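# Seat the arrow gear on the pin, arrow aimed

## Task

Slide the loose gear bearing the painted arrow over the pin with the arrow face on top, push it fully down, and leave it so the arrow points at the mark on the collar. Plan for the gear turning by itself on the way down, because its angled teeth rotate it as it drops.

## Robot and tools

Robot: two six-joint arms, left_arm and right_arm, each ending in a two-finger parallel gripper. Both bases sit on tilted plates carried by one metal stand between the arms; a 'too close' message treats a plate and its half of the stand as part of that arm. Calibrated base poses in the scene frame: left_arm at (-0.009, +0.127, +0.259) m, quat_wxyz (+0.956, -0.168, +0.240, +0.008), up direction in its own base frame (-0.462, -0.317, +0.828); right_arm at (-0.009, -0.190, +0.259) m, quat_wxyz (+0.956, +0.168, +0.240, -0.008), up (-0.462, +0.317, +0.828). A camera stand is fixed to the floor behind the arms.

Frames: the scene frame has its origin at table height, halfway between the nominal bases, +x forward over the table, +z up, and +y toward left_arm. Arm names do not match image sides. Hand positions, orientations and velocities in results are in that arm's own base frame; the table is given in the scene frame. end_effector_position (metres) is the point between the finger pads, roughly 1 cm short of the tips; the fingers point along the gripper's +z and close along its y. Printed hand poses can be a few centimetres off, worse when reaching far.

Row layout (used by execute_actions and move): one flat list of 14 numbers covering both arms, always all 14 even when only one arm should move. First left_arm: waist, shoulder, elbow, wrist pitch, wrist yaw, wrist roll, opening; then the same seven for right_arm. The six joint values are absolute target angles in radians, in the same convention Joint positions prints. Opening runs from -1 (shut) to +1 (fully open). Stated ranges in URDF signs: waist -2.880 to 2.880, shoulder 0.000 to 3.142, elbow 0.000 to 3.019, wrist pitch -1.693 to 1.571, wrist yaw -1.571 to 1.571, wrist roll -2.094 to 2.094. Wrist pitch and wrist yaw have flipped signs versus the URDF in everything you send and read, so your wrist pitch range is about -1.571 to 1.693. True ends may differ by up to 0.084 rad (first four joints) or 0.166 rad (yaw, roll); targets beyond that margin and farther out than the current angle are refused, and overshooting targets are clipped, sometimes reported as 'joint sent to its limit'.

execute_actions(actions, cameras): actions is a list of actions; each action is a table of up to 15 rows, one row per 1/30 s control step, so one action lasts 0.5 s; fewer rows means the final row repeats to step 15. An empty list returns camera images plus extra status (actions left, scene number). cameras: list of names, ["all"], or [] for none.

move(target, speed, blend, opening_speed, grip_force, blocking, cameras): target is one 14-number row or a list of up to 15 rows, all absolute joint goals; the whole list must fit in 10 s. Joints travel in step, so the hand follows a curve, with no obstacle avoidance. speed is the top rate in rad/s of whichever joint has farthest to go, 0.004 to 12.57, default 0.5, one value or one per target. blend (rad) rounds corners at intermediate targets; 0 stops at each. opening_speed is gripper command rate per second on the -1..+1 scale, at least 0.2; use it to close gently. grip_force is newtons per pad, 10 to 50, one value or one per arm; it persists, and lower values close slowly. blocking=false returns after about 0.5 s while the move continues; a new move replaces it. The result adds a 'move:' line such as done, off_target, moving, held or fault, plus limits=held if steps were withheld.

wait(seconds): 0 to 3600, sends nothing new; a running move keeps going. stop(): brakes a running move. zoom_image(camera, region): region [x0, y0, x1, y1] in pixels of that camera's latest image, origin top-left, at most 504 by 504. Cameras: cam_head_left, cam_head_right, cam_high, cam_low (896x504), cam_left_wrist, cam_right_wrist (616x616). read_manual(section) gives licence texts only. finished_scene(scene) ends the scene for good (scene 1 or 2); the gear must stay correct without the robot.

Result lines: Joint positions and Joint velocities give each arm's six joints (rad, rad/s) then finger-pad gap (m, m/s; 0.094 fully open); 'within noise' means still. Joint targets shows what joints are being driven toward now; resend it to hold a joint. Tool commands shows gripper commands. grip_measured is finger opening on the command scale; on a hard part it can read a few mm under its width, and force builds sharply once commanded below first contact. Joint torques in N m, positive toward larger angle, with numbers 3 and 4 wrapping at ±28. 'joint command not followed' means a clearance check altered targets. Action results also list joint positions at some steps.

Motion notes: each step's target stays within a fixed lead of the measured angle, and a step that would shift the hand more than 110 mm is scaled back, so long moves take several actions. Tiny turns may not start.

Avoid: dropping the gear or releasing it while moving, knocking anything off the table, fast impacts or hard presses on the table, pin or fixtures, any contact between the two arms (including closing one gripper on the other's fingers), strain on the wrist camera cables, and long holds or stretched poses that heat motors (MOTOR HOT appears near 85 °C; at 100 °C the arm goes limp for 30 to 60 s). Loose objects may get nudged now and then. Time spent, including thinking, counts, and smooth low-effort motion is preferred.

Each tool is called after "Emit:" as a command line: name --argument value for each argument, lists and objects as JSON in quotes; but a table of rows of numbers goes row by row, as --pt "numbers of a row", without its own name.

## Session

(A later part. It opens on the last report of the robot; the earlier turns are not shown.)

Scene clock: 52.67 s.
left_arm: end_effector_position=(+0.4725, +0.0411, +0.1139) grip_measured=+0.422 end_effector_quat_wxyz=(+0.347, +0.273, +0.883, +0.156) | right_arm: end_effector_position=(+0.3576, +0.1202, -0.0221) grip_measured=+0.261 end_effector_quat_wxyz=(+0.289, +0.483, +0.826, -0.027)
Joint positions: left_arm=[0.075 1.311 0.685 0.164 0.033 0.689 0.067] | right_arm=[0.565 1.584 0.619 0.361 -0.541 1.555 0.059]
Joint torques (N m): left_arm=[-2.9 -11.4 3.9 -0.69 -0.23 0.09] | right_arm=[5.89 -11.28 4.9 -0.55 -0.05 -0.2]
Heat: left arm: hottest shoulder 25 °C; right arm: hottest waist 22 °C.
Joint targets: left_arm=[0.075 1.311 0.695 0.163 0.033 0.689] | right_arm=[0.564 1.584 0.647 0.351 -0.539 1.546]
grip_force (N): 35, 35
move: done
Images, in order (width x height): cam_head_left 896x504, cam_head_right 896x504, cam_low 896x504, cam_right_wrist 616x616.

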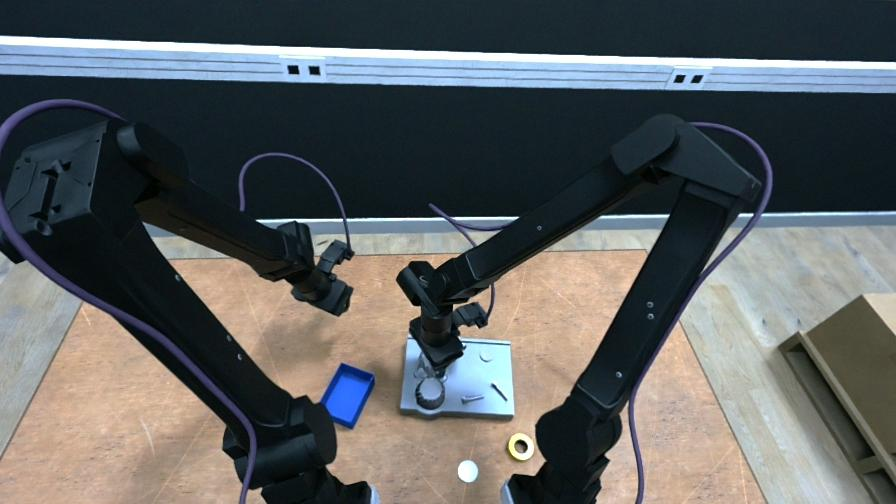

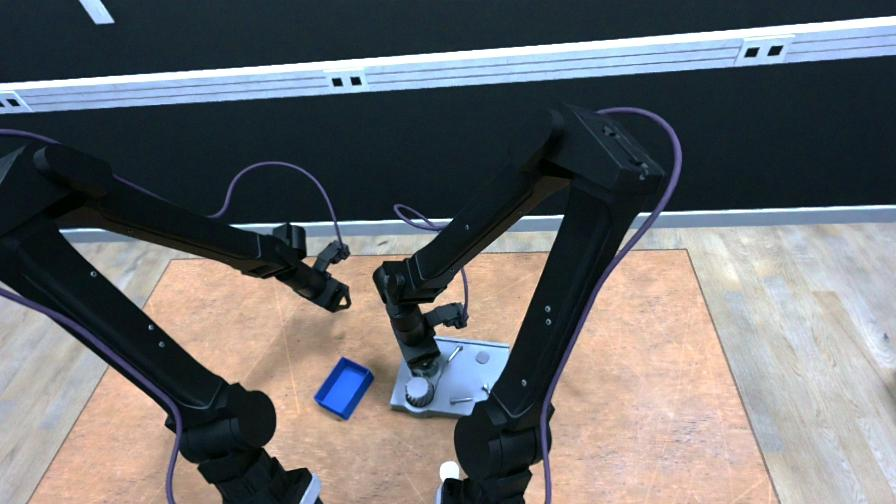

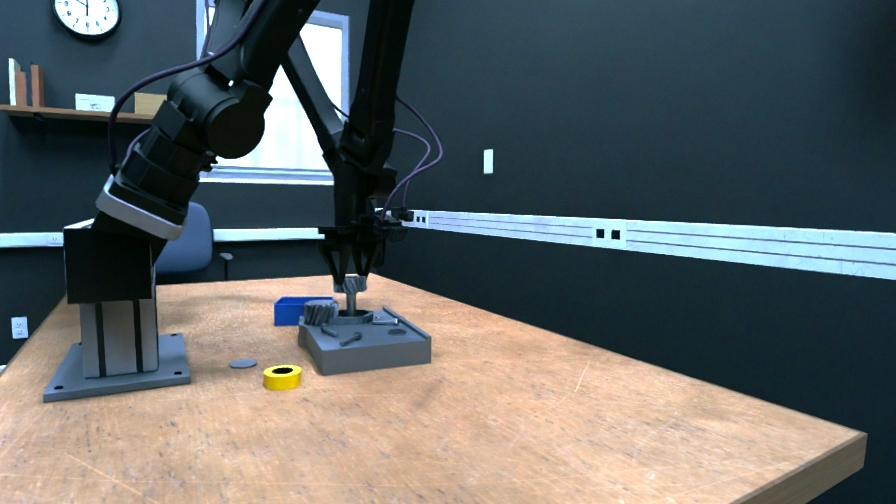

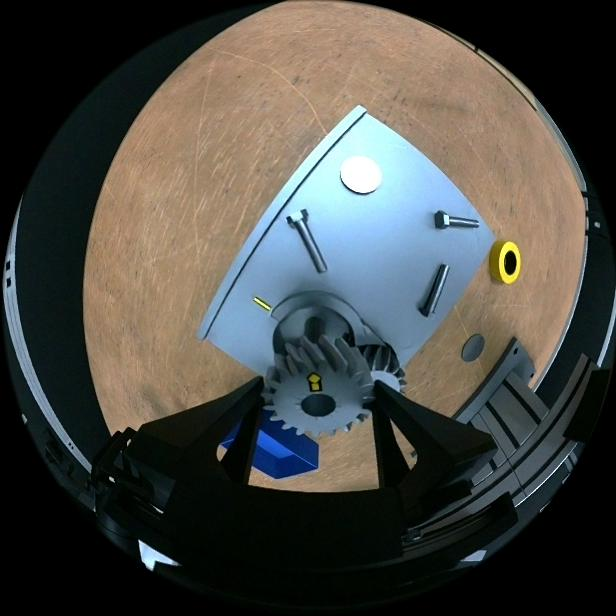

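Emit:
move --target '[0.075, 1.311, 0.695, 0.163, 0.033, 0.689, 0.42, 0.558, 1.592, 0.651, 0.330, -0.539, 1.534, 0.08]' --cameras '["cam_low", "cam_head_left", "cam_left_wrist", "cam_right_wrist"]' --speed 0.2

Emit:
zoom_image --camera "cam_low" --region '[325, 265, 375, 325]'

Emit:
zoom_image --camera "cam_right_wrist" --region '[265, 285, 365, 365]'

Emit:
zoom_image --camera "cam_left_wrist" --region '[470, 300, 590, 420]'

Scene clock: 55.30 s.
left_arm: end_effector_position=(+0.4725, +0.0411, +0.1139) grip_measured=+0.422 end_effector_quat_wxyz=(+0.347, +0.273, +0.883, +0.156) | right_arm: end_effector_position=(+0.3638, +0.1234, -0.0207) grip_measured=+0.261 end_effector_quat_wxyz=(+0.294, +0.481, +0.826, -0.019)
Joint positions: left_arm=[0.075 1.311 0.685 0.164 0.033 0.689 0.067] | right_arm=[0.564 1.588 0.625 0.34 -0.541 1.543 0.059]
Joint torques (N m): left_arm=[-2.84 -11.46 3.9 -0.72 -0.23 0.09] | right_arm=[5.6 -10.87 4.83 -0.57 -0.05 -0.22]
Heat: left arm: hottest shoulder 25 °C; right arm: hottest waist 22 °C.
Joint targets: left_arm=[0.075 1.311 0.695 0.163 0.033 0.689] | right_arm=[0.558 1.592 0.651 0.330 -0.539 1.534]
grip_force (N): 35, 35
move: done
Images, in order (width x height): cam_head_left 896x504, cam_low 896x504, cam_left_wrist 616x616, cam_right_wrist 616x616.

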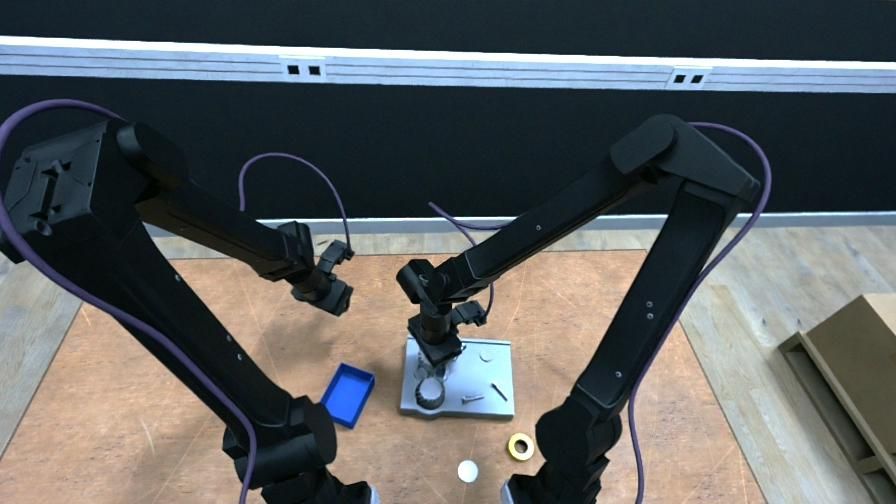

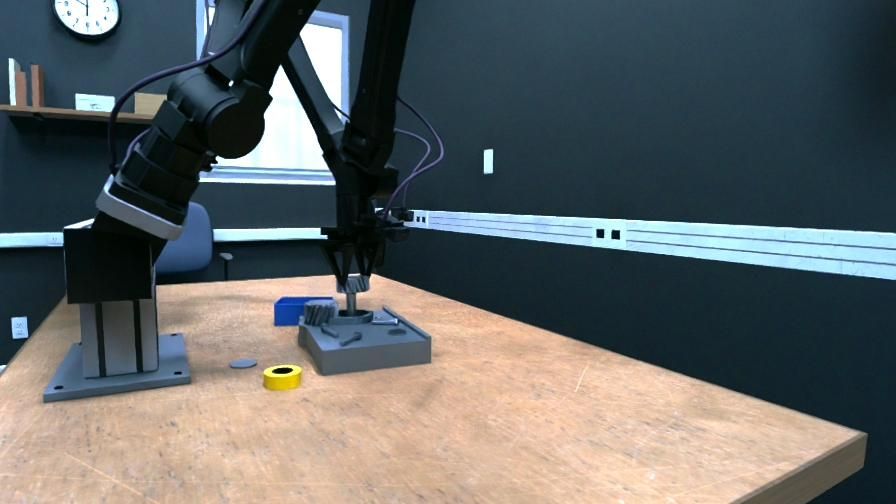

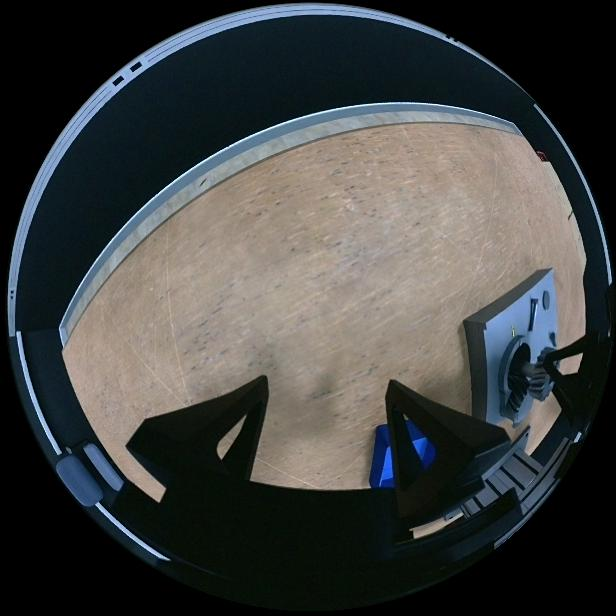

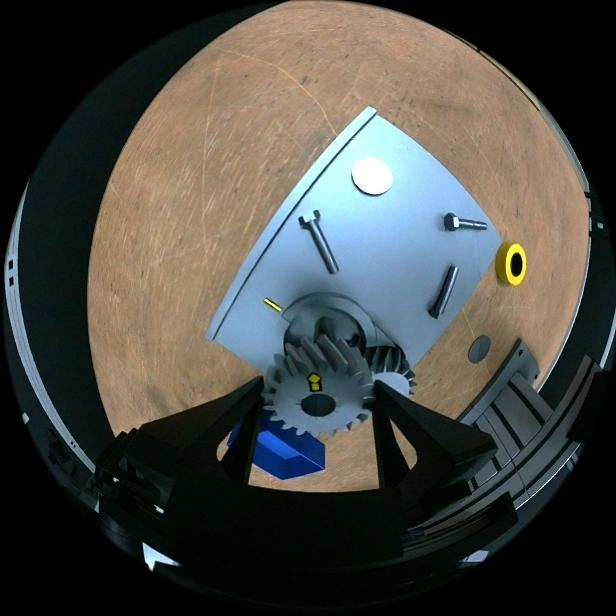

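Scaled by 8.400 from the camera's image (finer frame: 1280x720).

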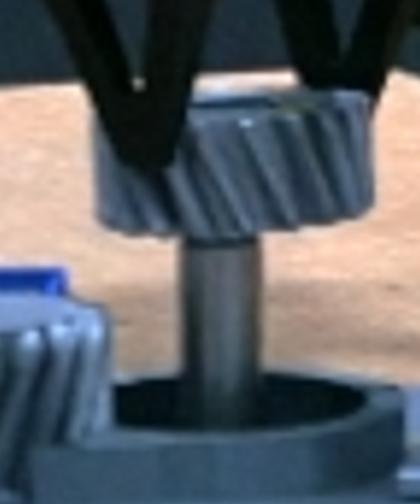

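Scaled by 5.040 from the camera's image (finer frame: 880x880).

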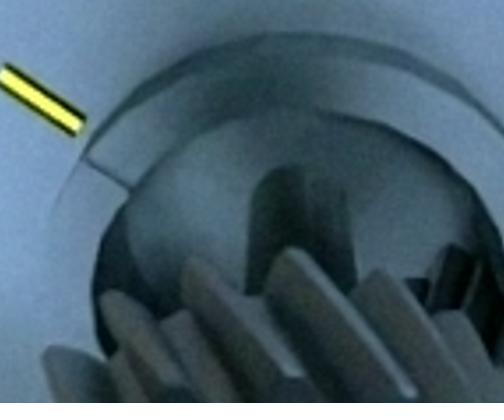

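Scaled by 4.200 from the camera's image (finer frame: 880x880).

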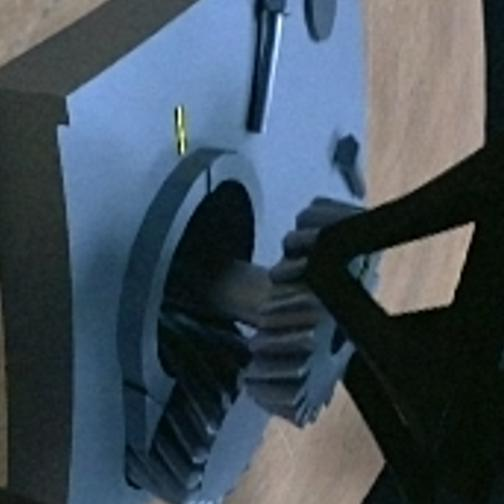

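Emit:
move --target '[0.075,1.311,0.695,0.163,0.033,0.689,0.42,0.551,1.597,0.629,0.335,-0.539,1.534,0.08]' --speed 0.1 --cameras '["cam_low","cam_right_wrist"]'

Scene clock: 57.07 s.
left_arm: end_effector_position=(+0.4725, +0.0411, +0.1139) grip_measured=+0.422 end_effector_quat_wxyz=(+0.347, +0.273, +0.883, +0.156) | right_arm: end_effector_position=(+0.3641, +0.1214, -0.0217) grip_measured=+0.261 end_effector_quat_wxyz=(+0.293, +0.482, +0.825, -0.021)
Joint positions: left_arm=[0.075 1.311 0.685 0.164 0.033 0.689 0.067] | right_arm=[0.559 1.591 0.625 0.34 -0.541 1.542 0.059]
Joint torques (N m): left_arm=[-2.9 -11.4 3.93 -0.69 -0.23 0.08] | right_arm=[5.42 -10.81 3.11 -0.36 -0.07 -0.21]
Heat: left arm: hottest shoulder 25 °C; right arm: hottest elbow 23 °C.
Joint targets: left_arm=[0.075 1.311 0.695 0.163 0.033 0.689] | right_arm=[0.551 1.597 0.629 0.335 -0.539 1.534]
grip_force (N): 35, 35
move: done

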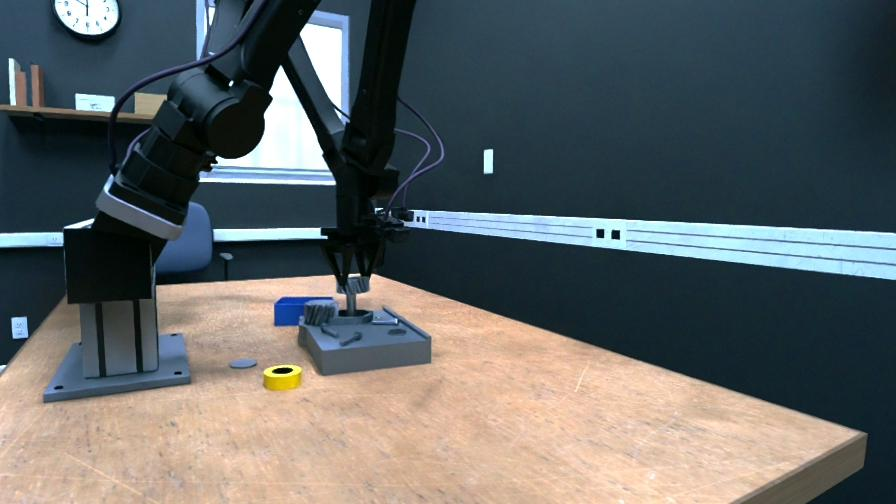

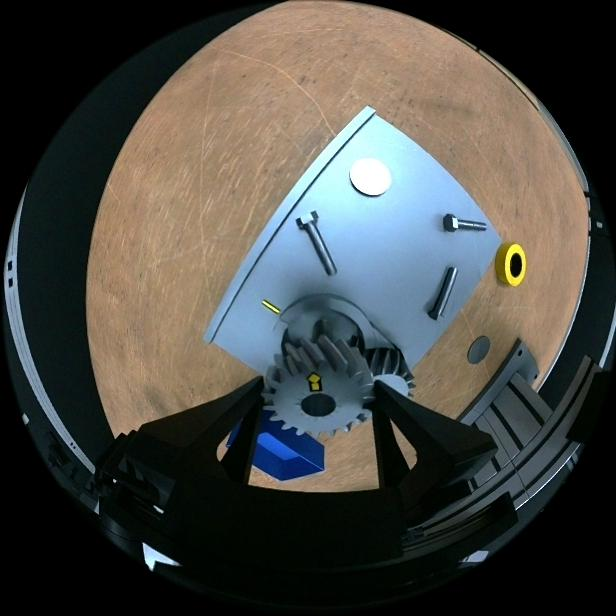

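Emit:
zoom_image --camera "cam_low" --region '[325, 265, 375, 325]'

Emit:
zoom_image --camera "cam_right_wrist" --region '[255, 290, 375, 410]'

Scaled by 8.400 from the camera's image (finer frame: 1280x720).

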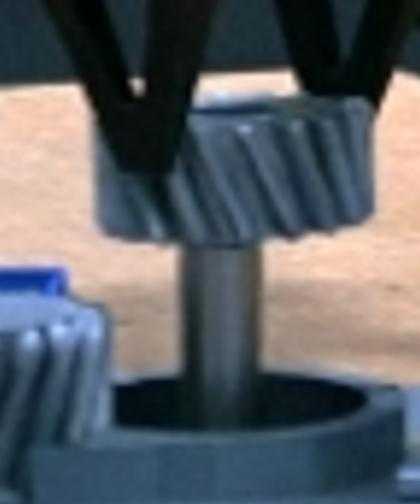

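Scaled by 4.200 from the camera's image (finer frame: 880x880).

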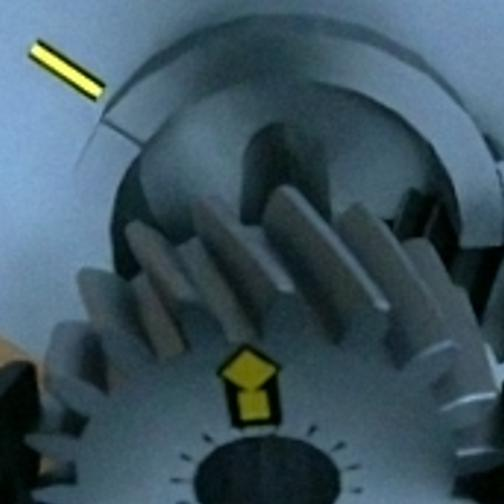

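Emit:
wait --seconds 0 --cameras '["cam_head_left","cam_head_right","cam_high"]'

Scene clock: 57.63 s.
left_arm: end_effector_position=(+0.4725, +0.0411, +0.1139) grip_measured=+0.422 end_effector_quat_wxyz=(+0.347, +0.273, +0.883, +0.156) | right_arm: end_effector_position=(+0.3641, +0.1214, -0.0217) grip_measured=+0.261 end_effector_quat_wxyz=(+0.293, +0.482, +0.825, -0.021)
Joint positions: left_arm=[0.075 1.311 0.685 0.164 0.033 0.689 0.067] | right_arm=[0.559 1.591 0.625 0.34 -0.541 1.542 0.059]
Joint torques (N m): left_arm=[-2.96 -11.52 3.89 -0.66 -0.24 0.09] | right_arm=[5.3 -10.75 3.1 -0.35 -0.07 -0.21]
Heat: left arm: hottest shoulder 25 °C; right arm: hottest elbow 23 °C.
Joint targets: left_arm=[0.075 1.311 0.695 0.163 0.033 0.689] | right_arm=[0.551 1.597 0.629 0.335 -0.539 1.534]
Tool commands: left_gripper/opening=+0.42 right_gripper/opening=+0.08
grip_force (N): 35, 35

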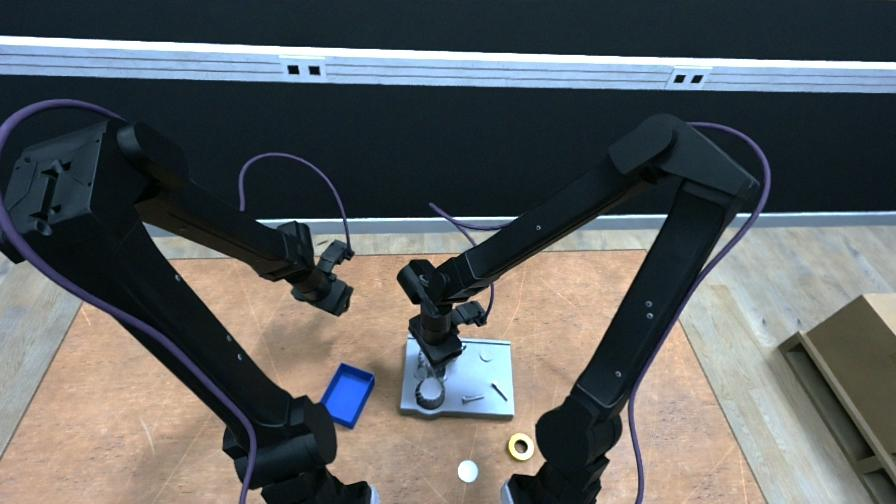

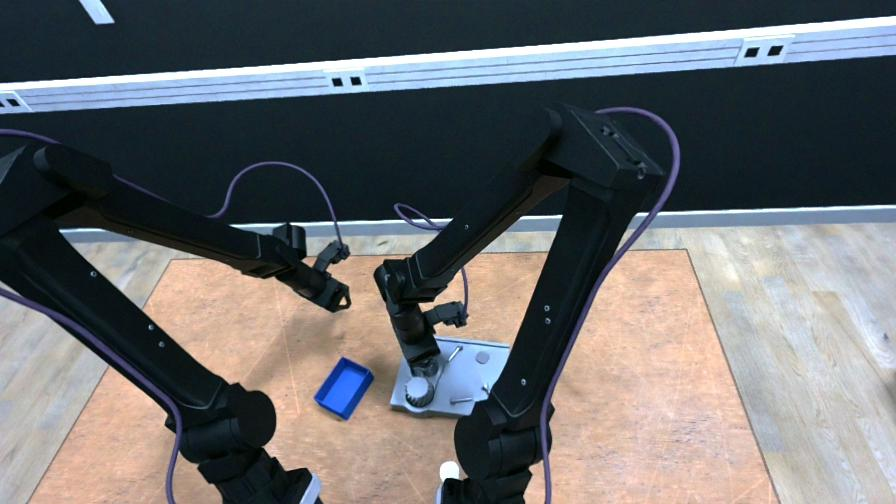

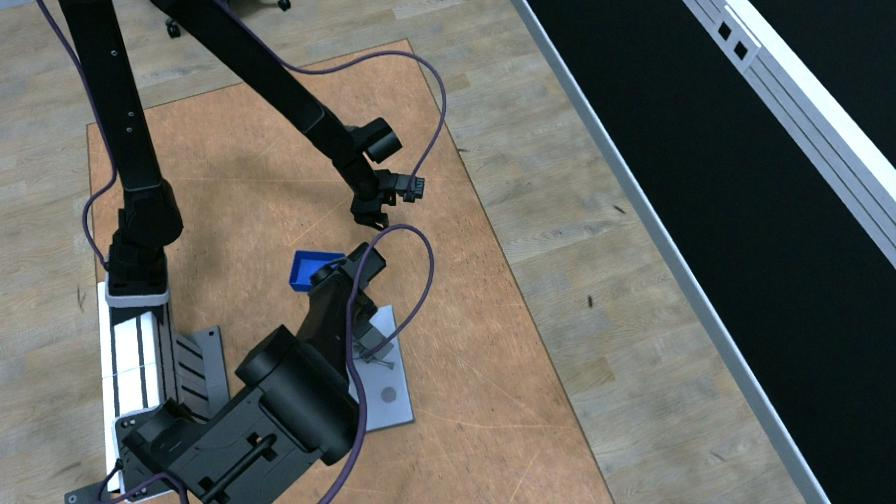

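Emit:
move --pt "0.075 1.311 0.695 0.163 0.033 0.689 0.42 0.590 1.563 0.605 0.380 -0.545 1.545 0.08" --pt "0.075 1.311 0.695 0.163 0.033 0.689 0.42 0.552 1.5958 0.645 0.330 -0.538 1.534 0.08" --speed 0.1 --cameras '["cam_low","cam_right_wrist"]'

Emit:
zoom_image --camera "cam_low" --region '[325, 265, 375, 325]'

Emit:
zoom_image --camera "cam_right_wrist" --region '[255, 290, 375, 410]'

Scene clock: 60.17 s.
left_arm: end_effector_position=(+0.4725, +0.0411, +0.1139) grip_measured=+0.422 end_effector_quat_wxyz=(+0.347, +0.273, +0.883, +0.156) | right_arm: end_effector_position=(+0.3622, +0.1203, -0.0232) grip_measured=+0.261 end_effector_quat_wxyz=(+0.291, +0.482, +0.826, -0.023)
Joint positions: left_arm=[0.075 1.311 0.685 0.164 0.033 0.689 0.067] | right_arm=[0.558 1.591 0.621 0.34 -0.539 1.542 0.059]
Joint torques (N m): left_arm=[-2.9 -11.4 3.88 -0.66 -0.23 0.1] | right_arm=[5.48 -11.05 4.56 -0.55 -0.1 -0.21]
Heat: left arm: hottest shoulder 25 °C; right arm: hottest elbow 23 °C.
Joint targets: left_arm=[0.075 1.311 0.695 0.163 0.033 0.689] | right_arm=[0.552 1.596 0.645 0.330 -0.538 1.534]
grip_force (N): 35, 35
move: done

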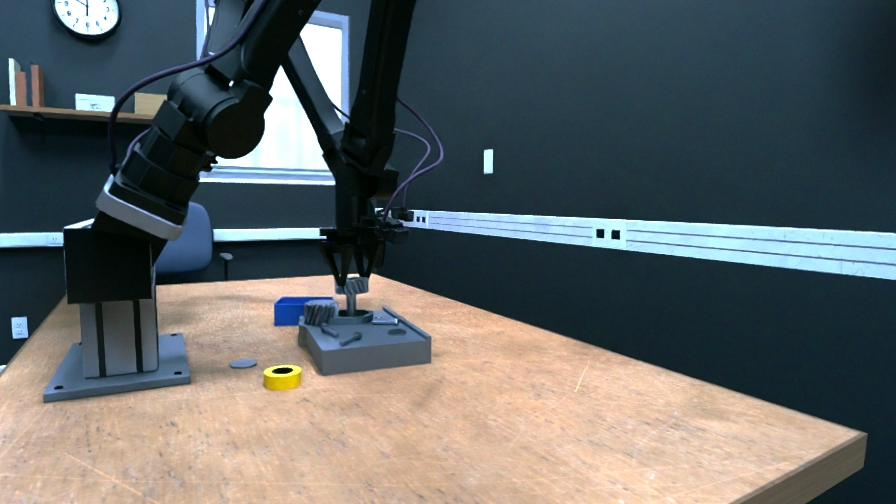

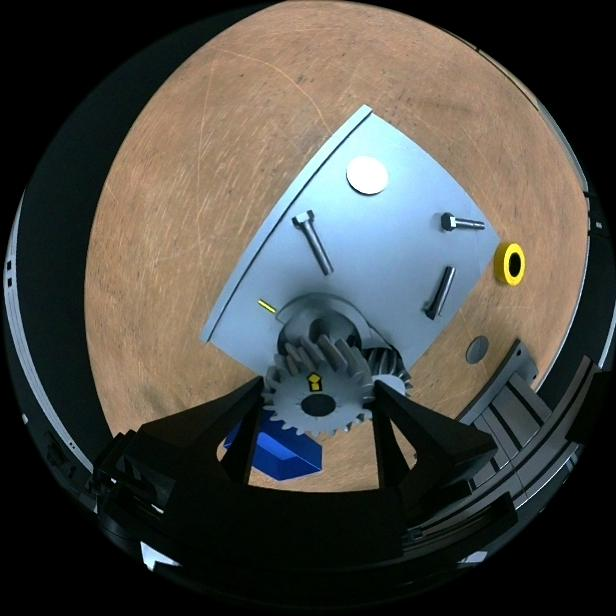

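Scaled by 8.400 from the camera's image (finer frame: 1280x720).

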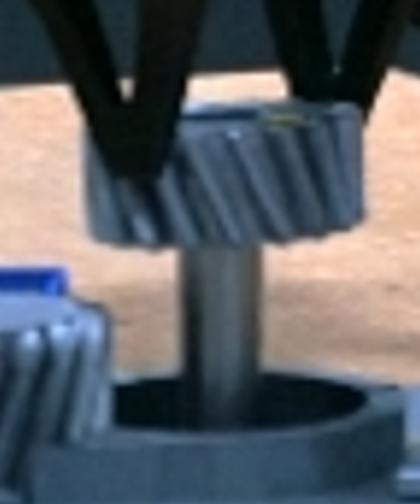

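Scaled by 4.200 from the camera's image (finer frame: 880x880).

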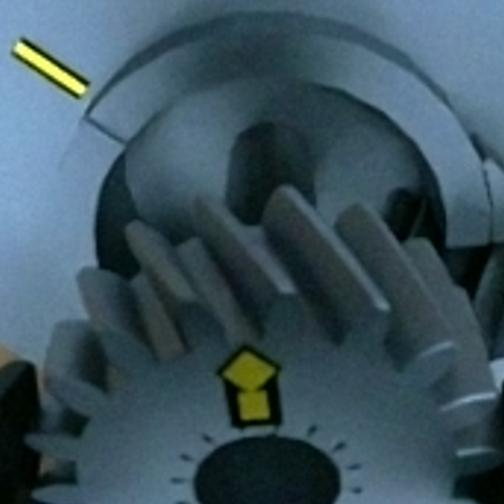

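Emit:
move --target '[0.075,1.311,0.695,0.163,0.033,0.689,0.42,0.541,1.617,0.645,0.299,-0.535,1.519,0.08]' --speed 0.03 --cameras '["cam_low","cam_right_wrist"]'

Emit:
zoom_image --camera "cam_low" --region '[325, 265, 375, 325]'

Emit:
zoom_image --camera "cam_right_wrist" --region '[255, 290, 375, 410]'

Scene clock: 62.13 s.
left_arm: end_effector_position=(+0.4725, +0.0411, +0.1139) grip_measured=+0.422 end_effector_quat_wxyz=(+0.347, +0.273, +0.883, +0.156) | right_arm: end_effector_position=(+0.3637, +0.1196, -0.0275) grip_measured=+0.261 end_effector_quat_wxyz=(+0.290, +0.479, +0.828, -0.024)
Joint positions: left_arm=[0.075 1.311 0.685 0.164 0.033 0.689 0.067] | right_arm=[0.553 1.605 0.621 0.324 -0.535 1.529 0.059]
Joint torques (N m): left_arm=[-2.96 -11.4 3.92 -0.7 -0.23 0.1] | right_arm=[4.95 -10.4 4.42 -1.16 -0.1 -0.22]
Heat: left arm: hottest shoulder 25 °C; right arm: hottest elbow 23 °C.
Joint targets: left_arm=[0.075 1.311 0.695 0.163 0.033 0.689] | right_arm=[0.541 1.617 0.645 0.299 -0.535 1.519]
grip_force (N): 35, 35
move: done

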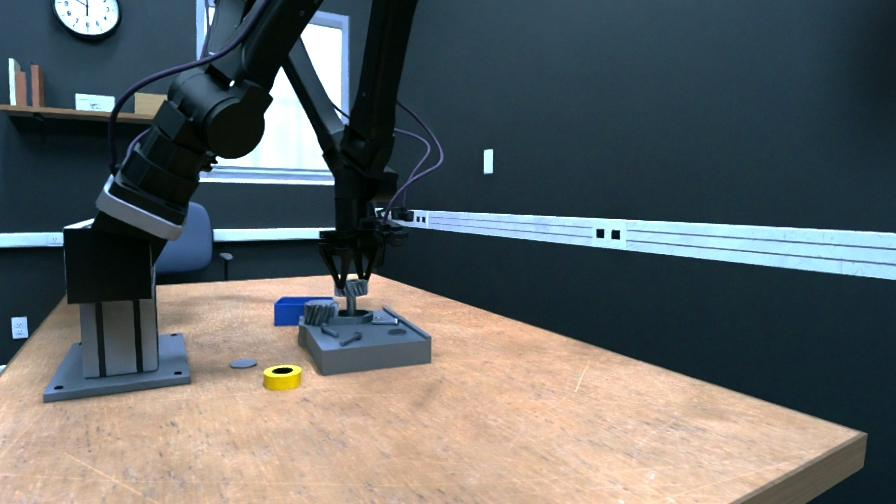

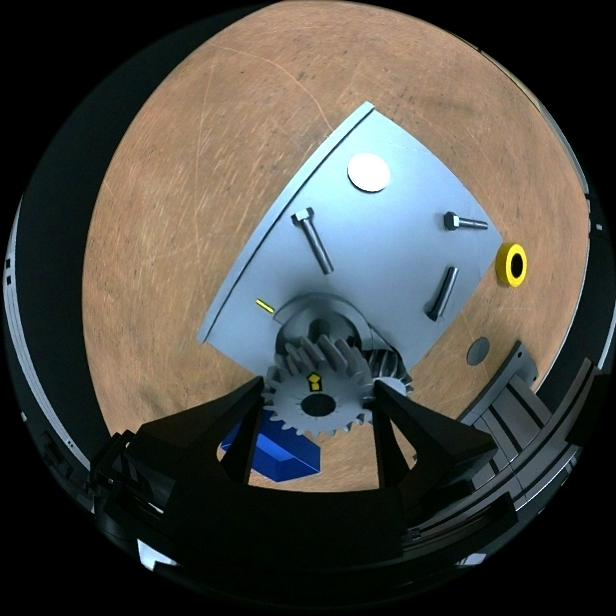

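Scaled by 8.400 from the camera's image (finer frame: 1280x720).

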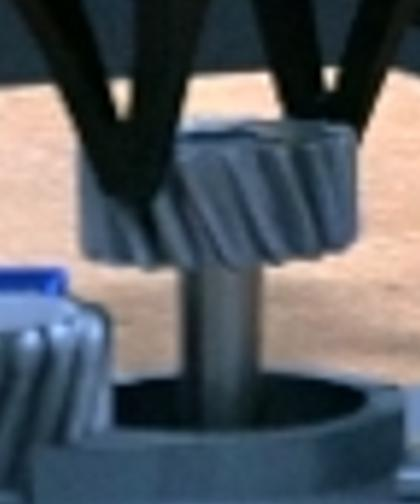

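Scaled by 4.200 from the camera's image (finer frame: 880x880).

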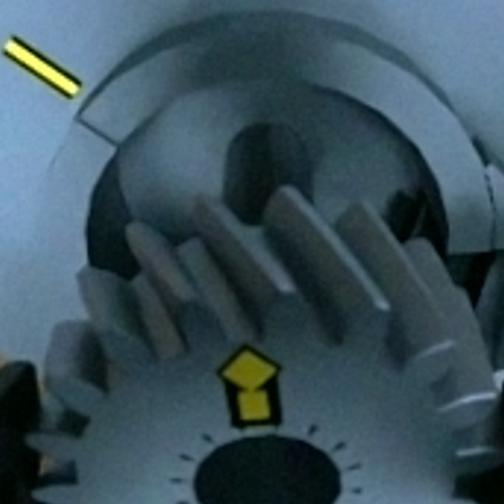

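Emit:
move --pt "0.075 1.311 0.695 0.163 0.033 0.689 0.42 0.568 1.588 0.630 0.350 -0.54 1.54 0.08" --pt "0.075 1.311 0.695 0.163 0.033 0.689 0.42 0.540 1.6115 0.6465 0.306 -0.536 1.521 0.08" --speed 0.06 --cameras '["cam_low","cam_right_wrist"]'

Emit:
zoom_image --camera "cam_low" --region '[325, 265, 375, 325]'

Emit:
zoom_image --camera "cam_right_wrist" --region '[255, 290, 375, 410]'

Scene clock: 65.33 s.
left_arm: end_effector_position=(+0.4725, +0.0411, +0.1139) grip_measured=+0.422 end_effector_quat_wxyz=(+0.347, +0.273, +0.883, +0.156) | right_arm: end_effector_position=(+0.3636, +0.1194, -0.0275) grip_measured=+0.261 end_effector_quat_wxyz=(+0.290, +0.479, +0.828, -0.024)
Joint positions: left_arm=[0.075 1.311 0.685 0.164 0.033 0.689 0.067] | right_arm=[0.552 1.605 0.621 0.325 -0.535 1.529 0.059]
Joint torques (N m): left_arm=[-3.08 -11.4 3.92 -0.64 -0.22 0.09] | right_arm=[4.95 -10.81 4.55 -0.88 -0.13 -0.21]
Heat: left arm: hottest shoulder 25 °C; right arm: hottest elbow 23 °C.
Joint targets: left_arm=[0.075 1.311 0.695 0.163 0.033 0.689] | right_arm=[0.540 1.612 0.647 0.306 -0.536 1.521]
grip_force (N): 35, 35
move: done

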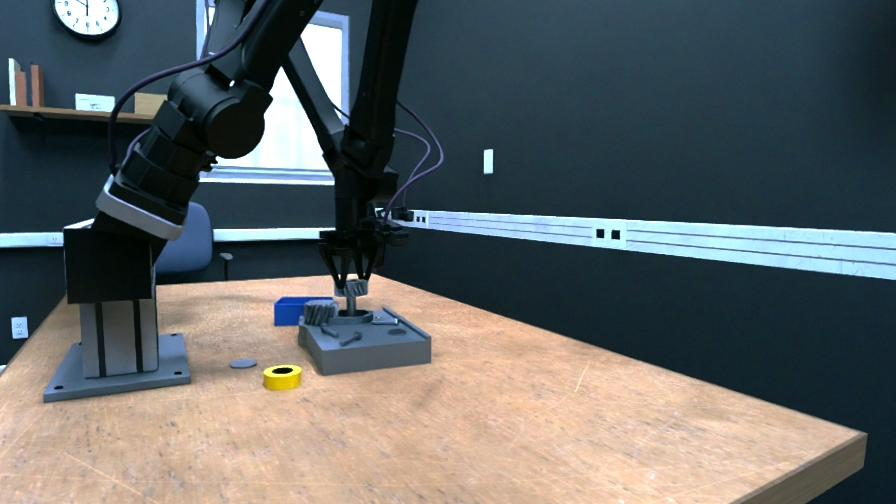

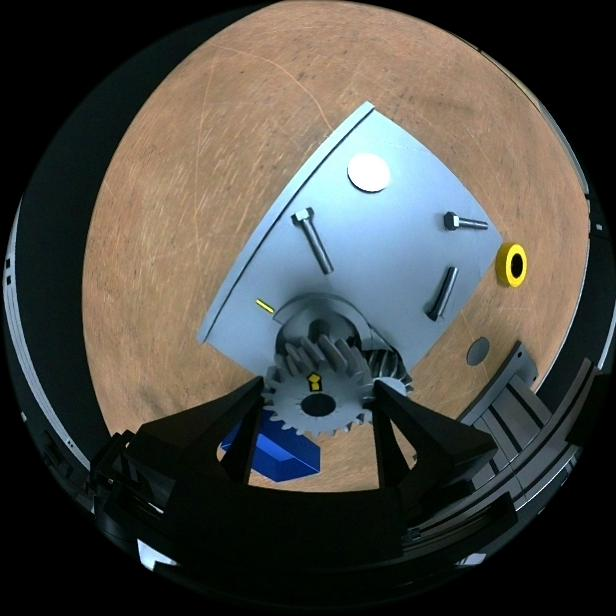

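Scaled by 8.400 from the camera's image (finer frame: 1280x720).

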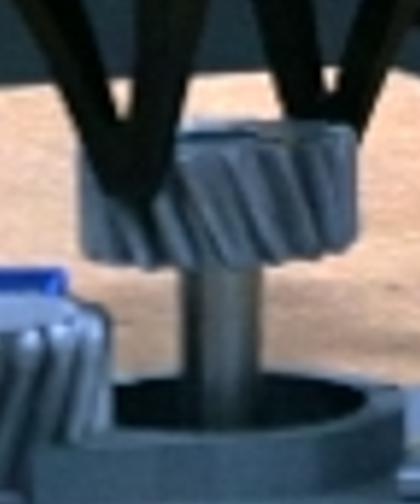

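Scaled by 4.200 from the camera's image (finer frame: 880x880).

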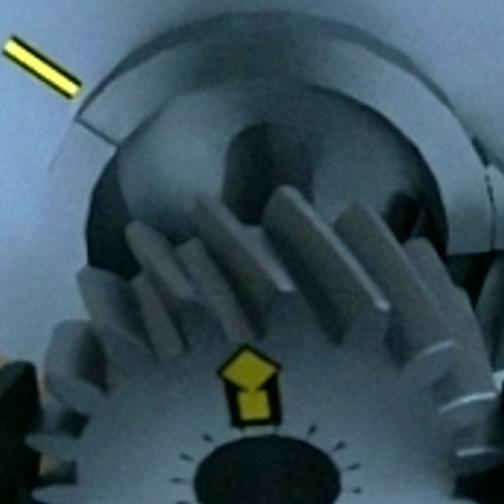

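Emit:
move --target '[0.075,1.311,0.695,0.163,0.033,0.689,0.42,0.535,1.620,0.6465,0.295,-0.535,1.516,0.08]' --speed 0.03 --cameras '["cam_low"]'

Emit:
zoom_image --camera "cam_low" --region '[325, 265, 375, 325]'

Scene clock: 66.17 s.
left_arm: end_effector_position=(+0.4725, +0.0411, +0.1139) grip_measured=+0.422 end_effector_quat_wxyz=(+0.347, +0.273, +0.883, +0.156) | right_arm: end_effector_position=(+0.3641, +0.1193, -0.0278) grip_measured=+0.261 end_effector_quat_wxyz=(+0.290, +0.478, +0.829, -0.024)
Joint positions: left_arm=[0.075 1.311 0.685 0.164 0.033 0.689 0.067] | right_arm=[0.551 1.606 0.621 0.322 -0.534 1.525 0.059]
Joint torques (N m): left_arm=[-2.9 -11.52 3.93 -0.7 -0.22 0.1] | right_arm=[4.66 -10.17 4.55 -1.28 -0.16 -0.21]
Heat: left arm: hottest shoulder 25 °C; right arm: hottest elbow 23 °C.
Joint targets: left_arm=[0.075 1.311 0.695 0.163 0.033 0.689] | right_arm=[0.535 1.620 0.647 0.295 -0.535 1.516]
grip_force (N): 35, 35
move: done

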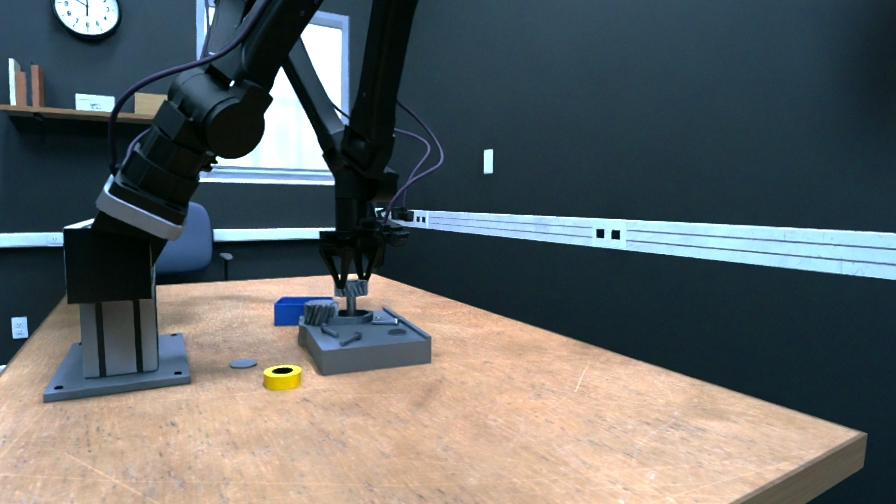

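Scaled by 8.400 from the camera's image (finer frame: 1280x720).

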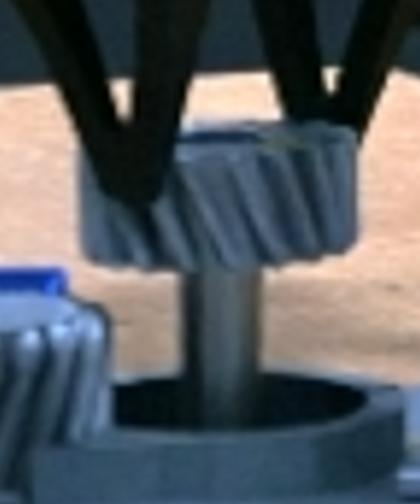

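Emit:
move --pt "0.075 1.311 0.695 0.163 0.033 0.689 0.42 0.566 1.588 0.632 0.328 -0.54 1.54 0.08" --pt "0.075 1.311 0.695 0.163 0.033 0.689 0.42 0.537 1.6115 0.6490 0.300 -0.536 1.521 0.08" --speed 0.06 --cameras '["cam_low","cam_right_wrist"]'

Emit:
zoom_image --camera "cam_low" --region '[325, 265, 375, 325]'

Emit:
zoom_image --camera "cam_right_wrist" --region '[255, 290, 375, 410]'

Scene clock: 68.27 s.
left_arm: end_effector_position=(+0.4725, +0.0411, +0.1139) grip_measured=+0.422 end_effector_quat_wxyz=(+0.347, +0.273, +0.883, +0.156) | right_arm: end_effector_position=(+0.3641, +0.1193, -0.0277) grip_measured=+0.261 end_effector_quat_wxyz=(+0.290, +0.478, +0.829, -0.024)
Joint positions: left_arm=[0.075 1.311 0.685 0.164 0.033 0.689 0.067] | right_arm=[0.551 1.606 0.621 0.323 -0.534 1.525 0.059]
Joint torques (N m): left_arm=[-3.02 -11.52 3.88 -0.66 -0.23 0.1] | right_arm=[4.78 -10.87 4.72 -1.09 -0.2 -0.17]
Heat: left arm: hottest shoulder 25 °C; right arm: hottest elbow 23 °C.
Joint targets: left_arm=[0.075 1.311 0.695 0.163 0.033 0.689] | right_arm=[0.537 1.612 0.649 0.300 -0.536 1.521]
grip_force (N): 35, 35
move: done

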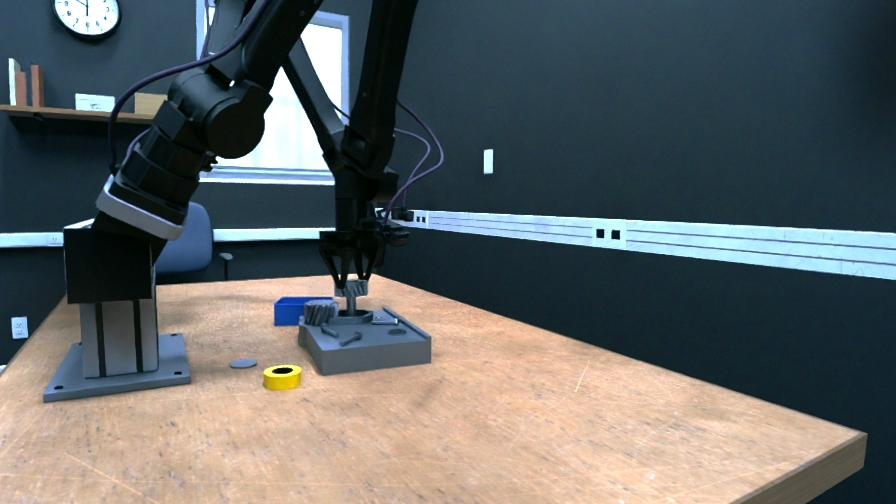

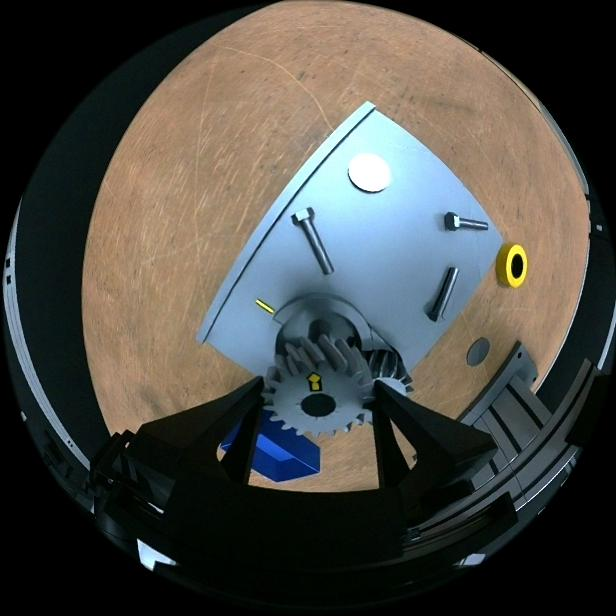

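Scaled by 8.400 from the camera's image (finer frame: 1280x720).

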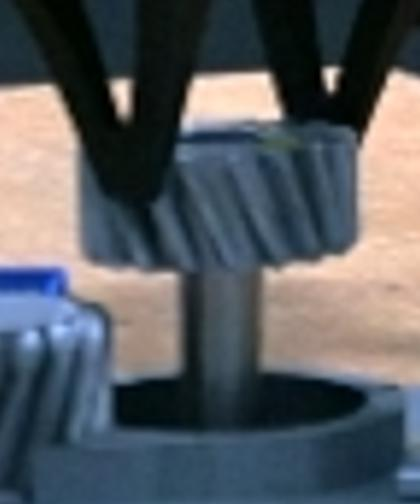

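Scaled by 4.200 from the camera's image (finer frame: 880x880).

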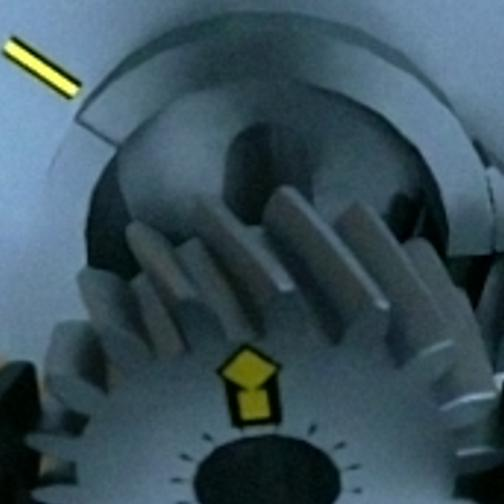

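Emit:
move --pt "0.075 1.311 0.695 0.163 0.033 0.689 0.42 0.580 1.570 0.615 0.355 -0.54 1.54 0.08" --pt "0.075 1.311 0.695 0.163 0.033 0.689 0.42 0.5445 1.6015 0.648 0.3185 -0.538 1.527 0.08" --speed 0.1 --cameras '["cam_low","cam_right_wrist"]'

Emit:
zoom_image --camera "cam_low" --region '[325, 265, 375, 325]'

Emit:
zoom_image --camera "cam_right_wrist" --region '[255, 290, 375, 410]'

Scene clock: 70.47 s.
left_arm: end_effector_position=(+0.4725, +0.0411, +0.1139) grip_measured=+0.422 end_effector_quat_wxyz=(+0.347, +0.273, +0.883, +0.156) | right_arm: end_effector_position=(+0.3637, +0.1193, -0.0276) grip_measured=+0.261 end_effector_quat_wxyz=(+0.289, +0.478, +0.829, -0.024)
Joint positions: left_arm=[0.075 1.311 0.685 0.164 0.033 0.689 0.067] | right_arm=[0.551 1.605 0.621 0.325 -0.533 1.526 0.059]
Joint torques (N m): left_arm=[-2.96 -11.58 3.88 -0.65 -0.23 0.09] | right_arm=[5.54 -11.75 4.66 -0.4 -0.29 -0.11]
Heat: left arm: hottest shoulder 25 °C; right arm: hottest elbow 23 °C.
Joint targets: left_arm=[0.075 1.311 0.695 0.163 0.033 0.689] | right_arm=[0.545 1.602 0.648 0.318 -0.538 1.527]
grip_force (N): 35, 35
move: done

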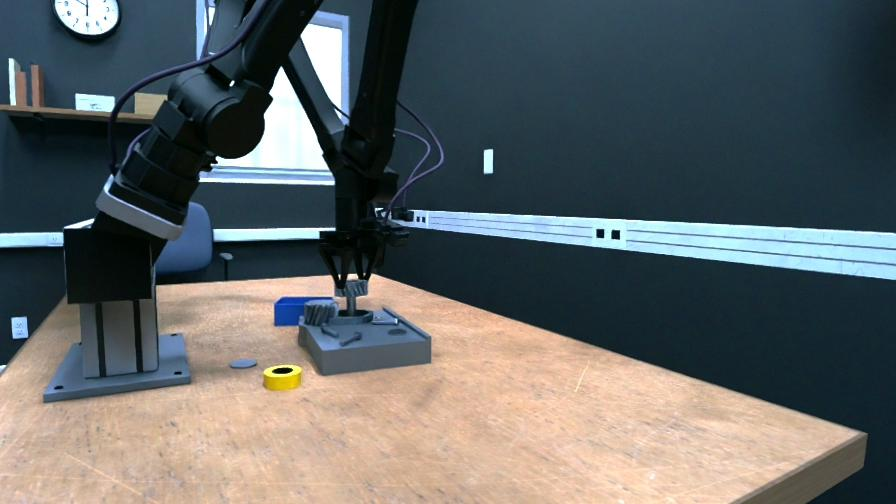

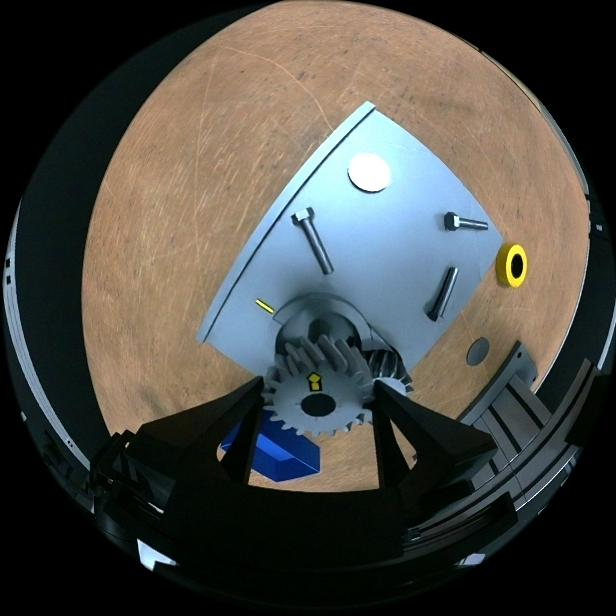

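Scaled by 8.400 from the camera's image (finer frame: 1280x720).

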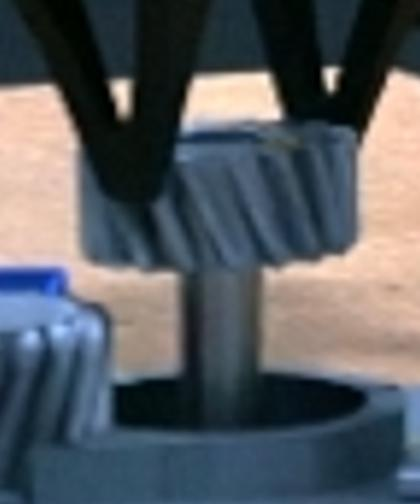

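Scaled by 4.200 from the camera's image (finer frame: 880x880).

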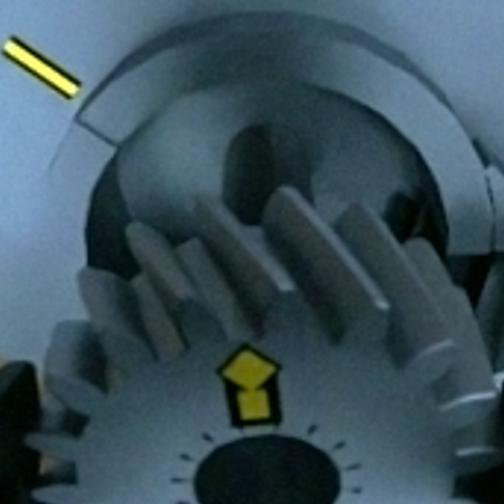

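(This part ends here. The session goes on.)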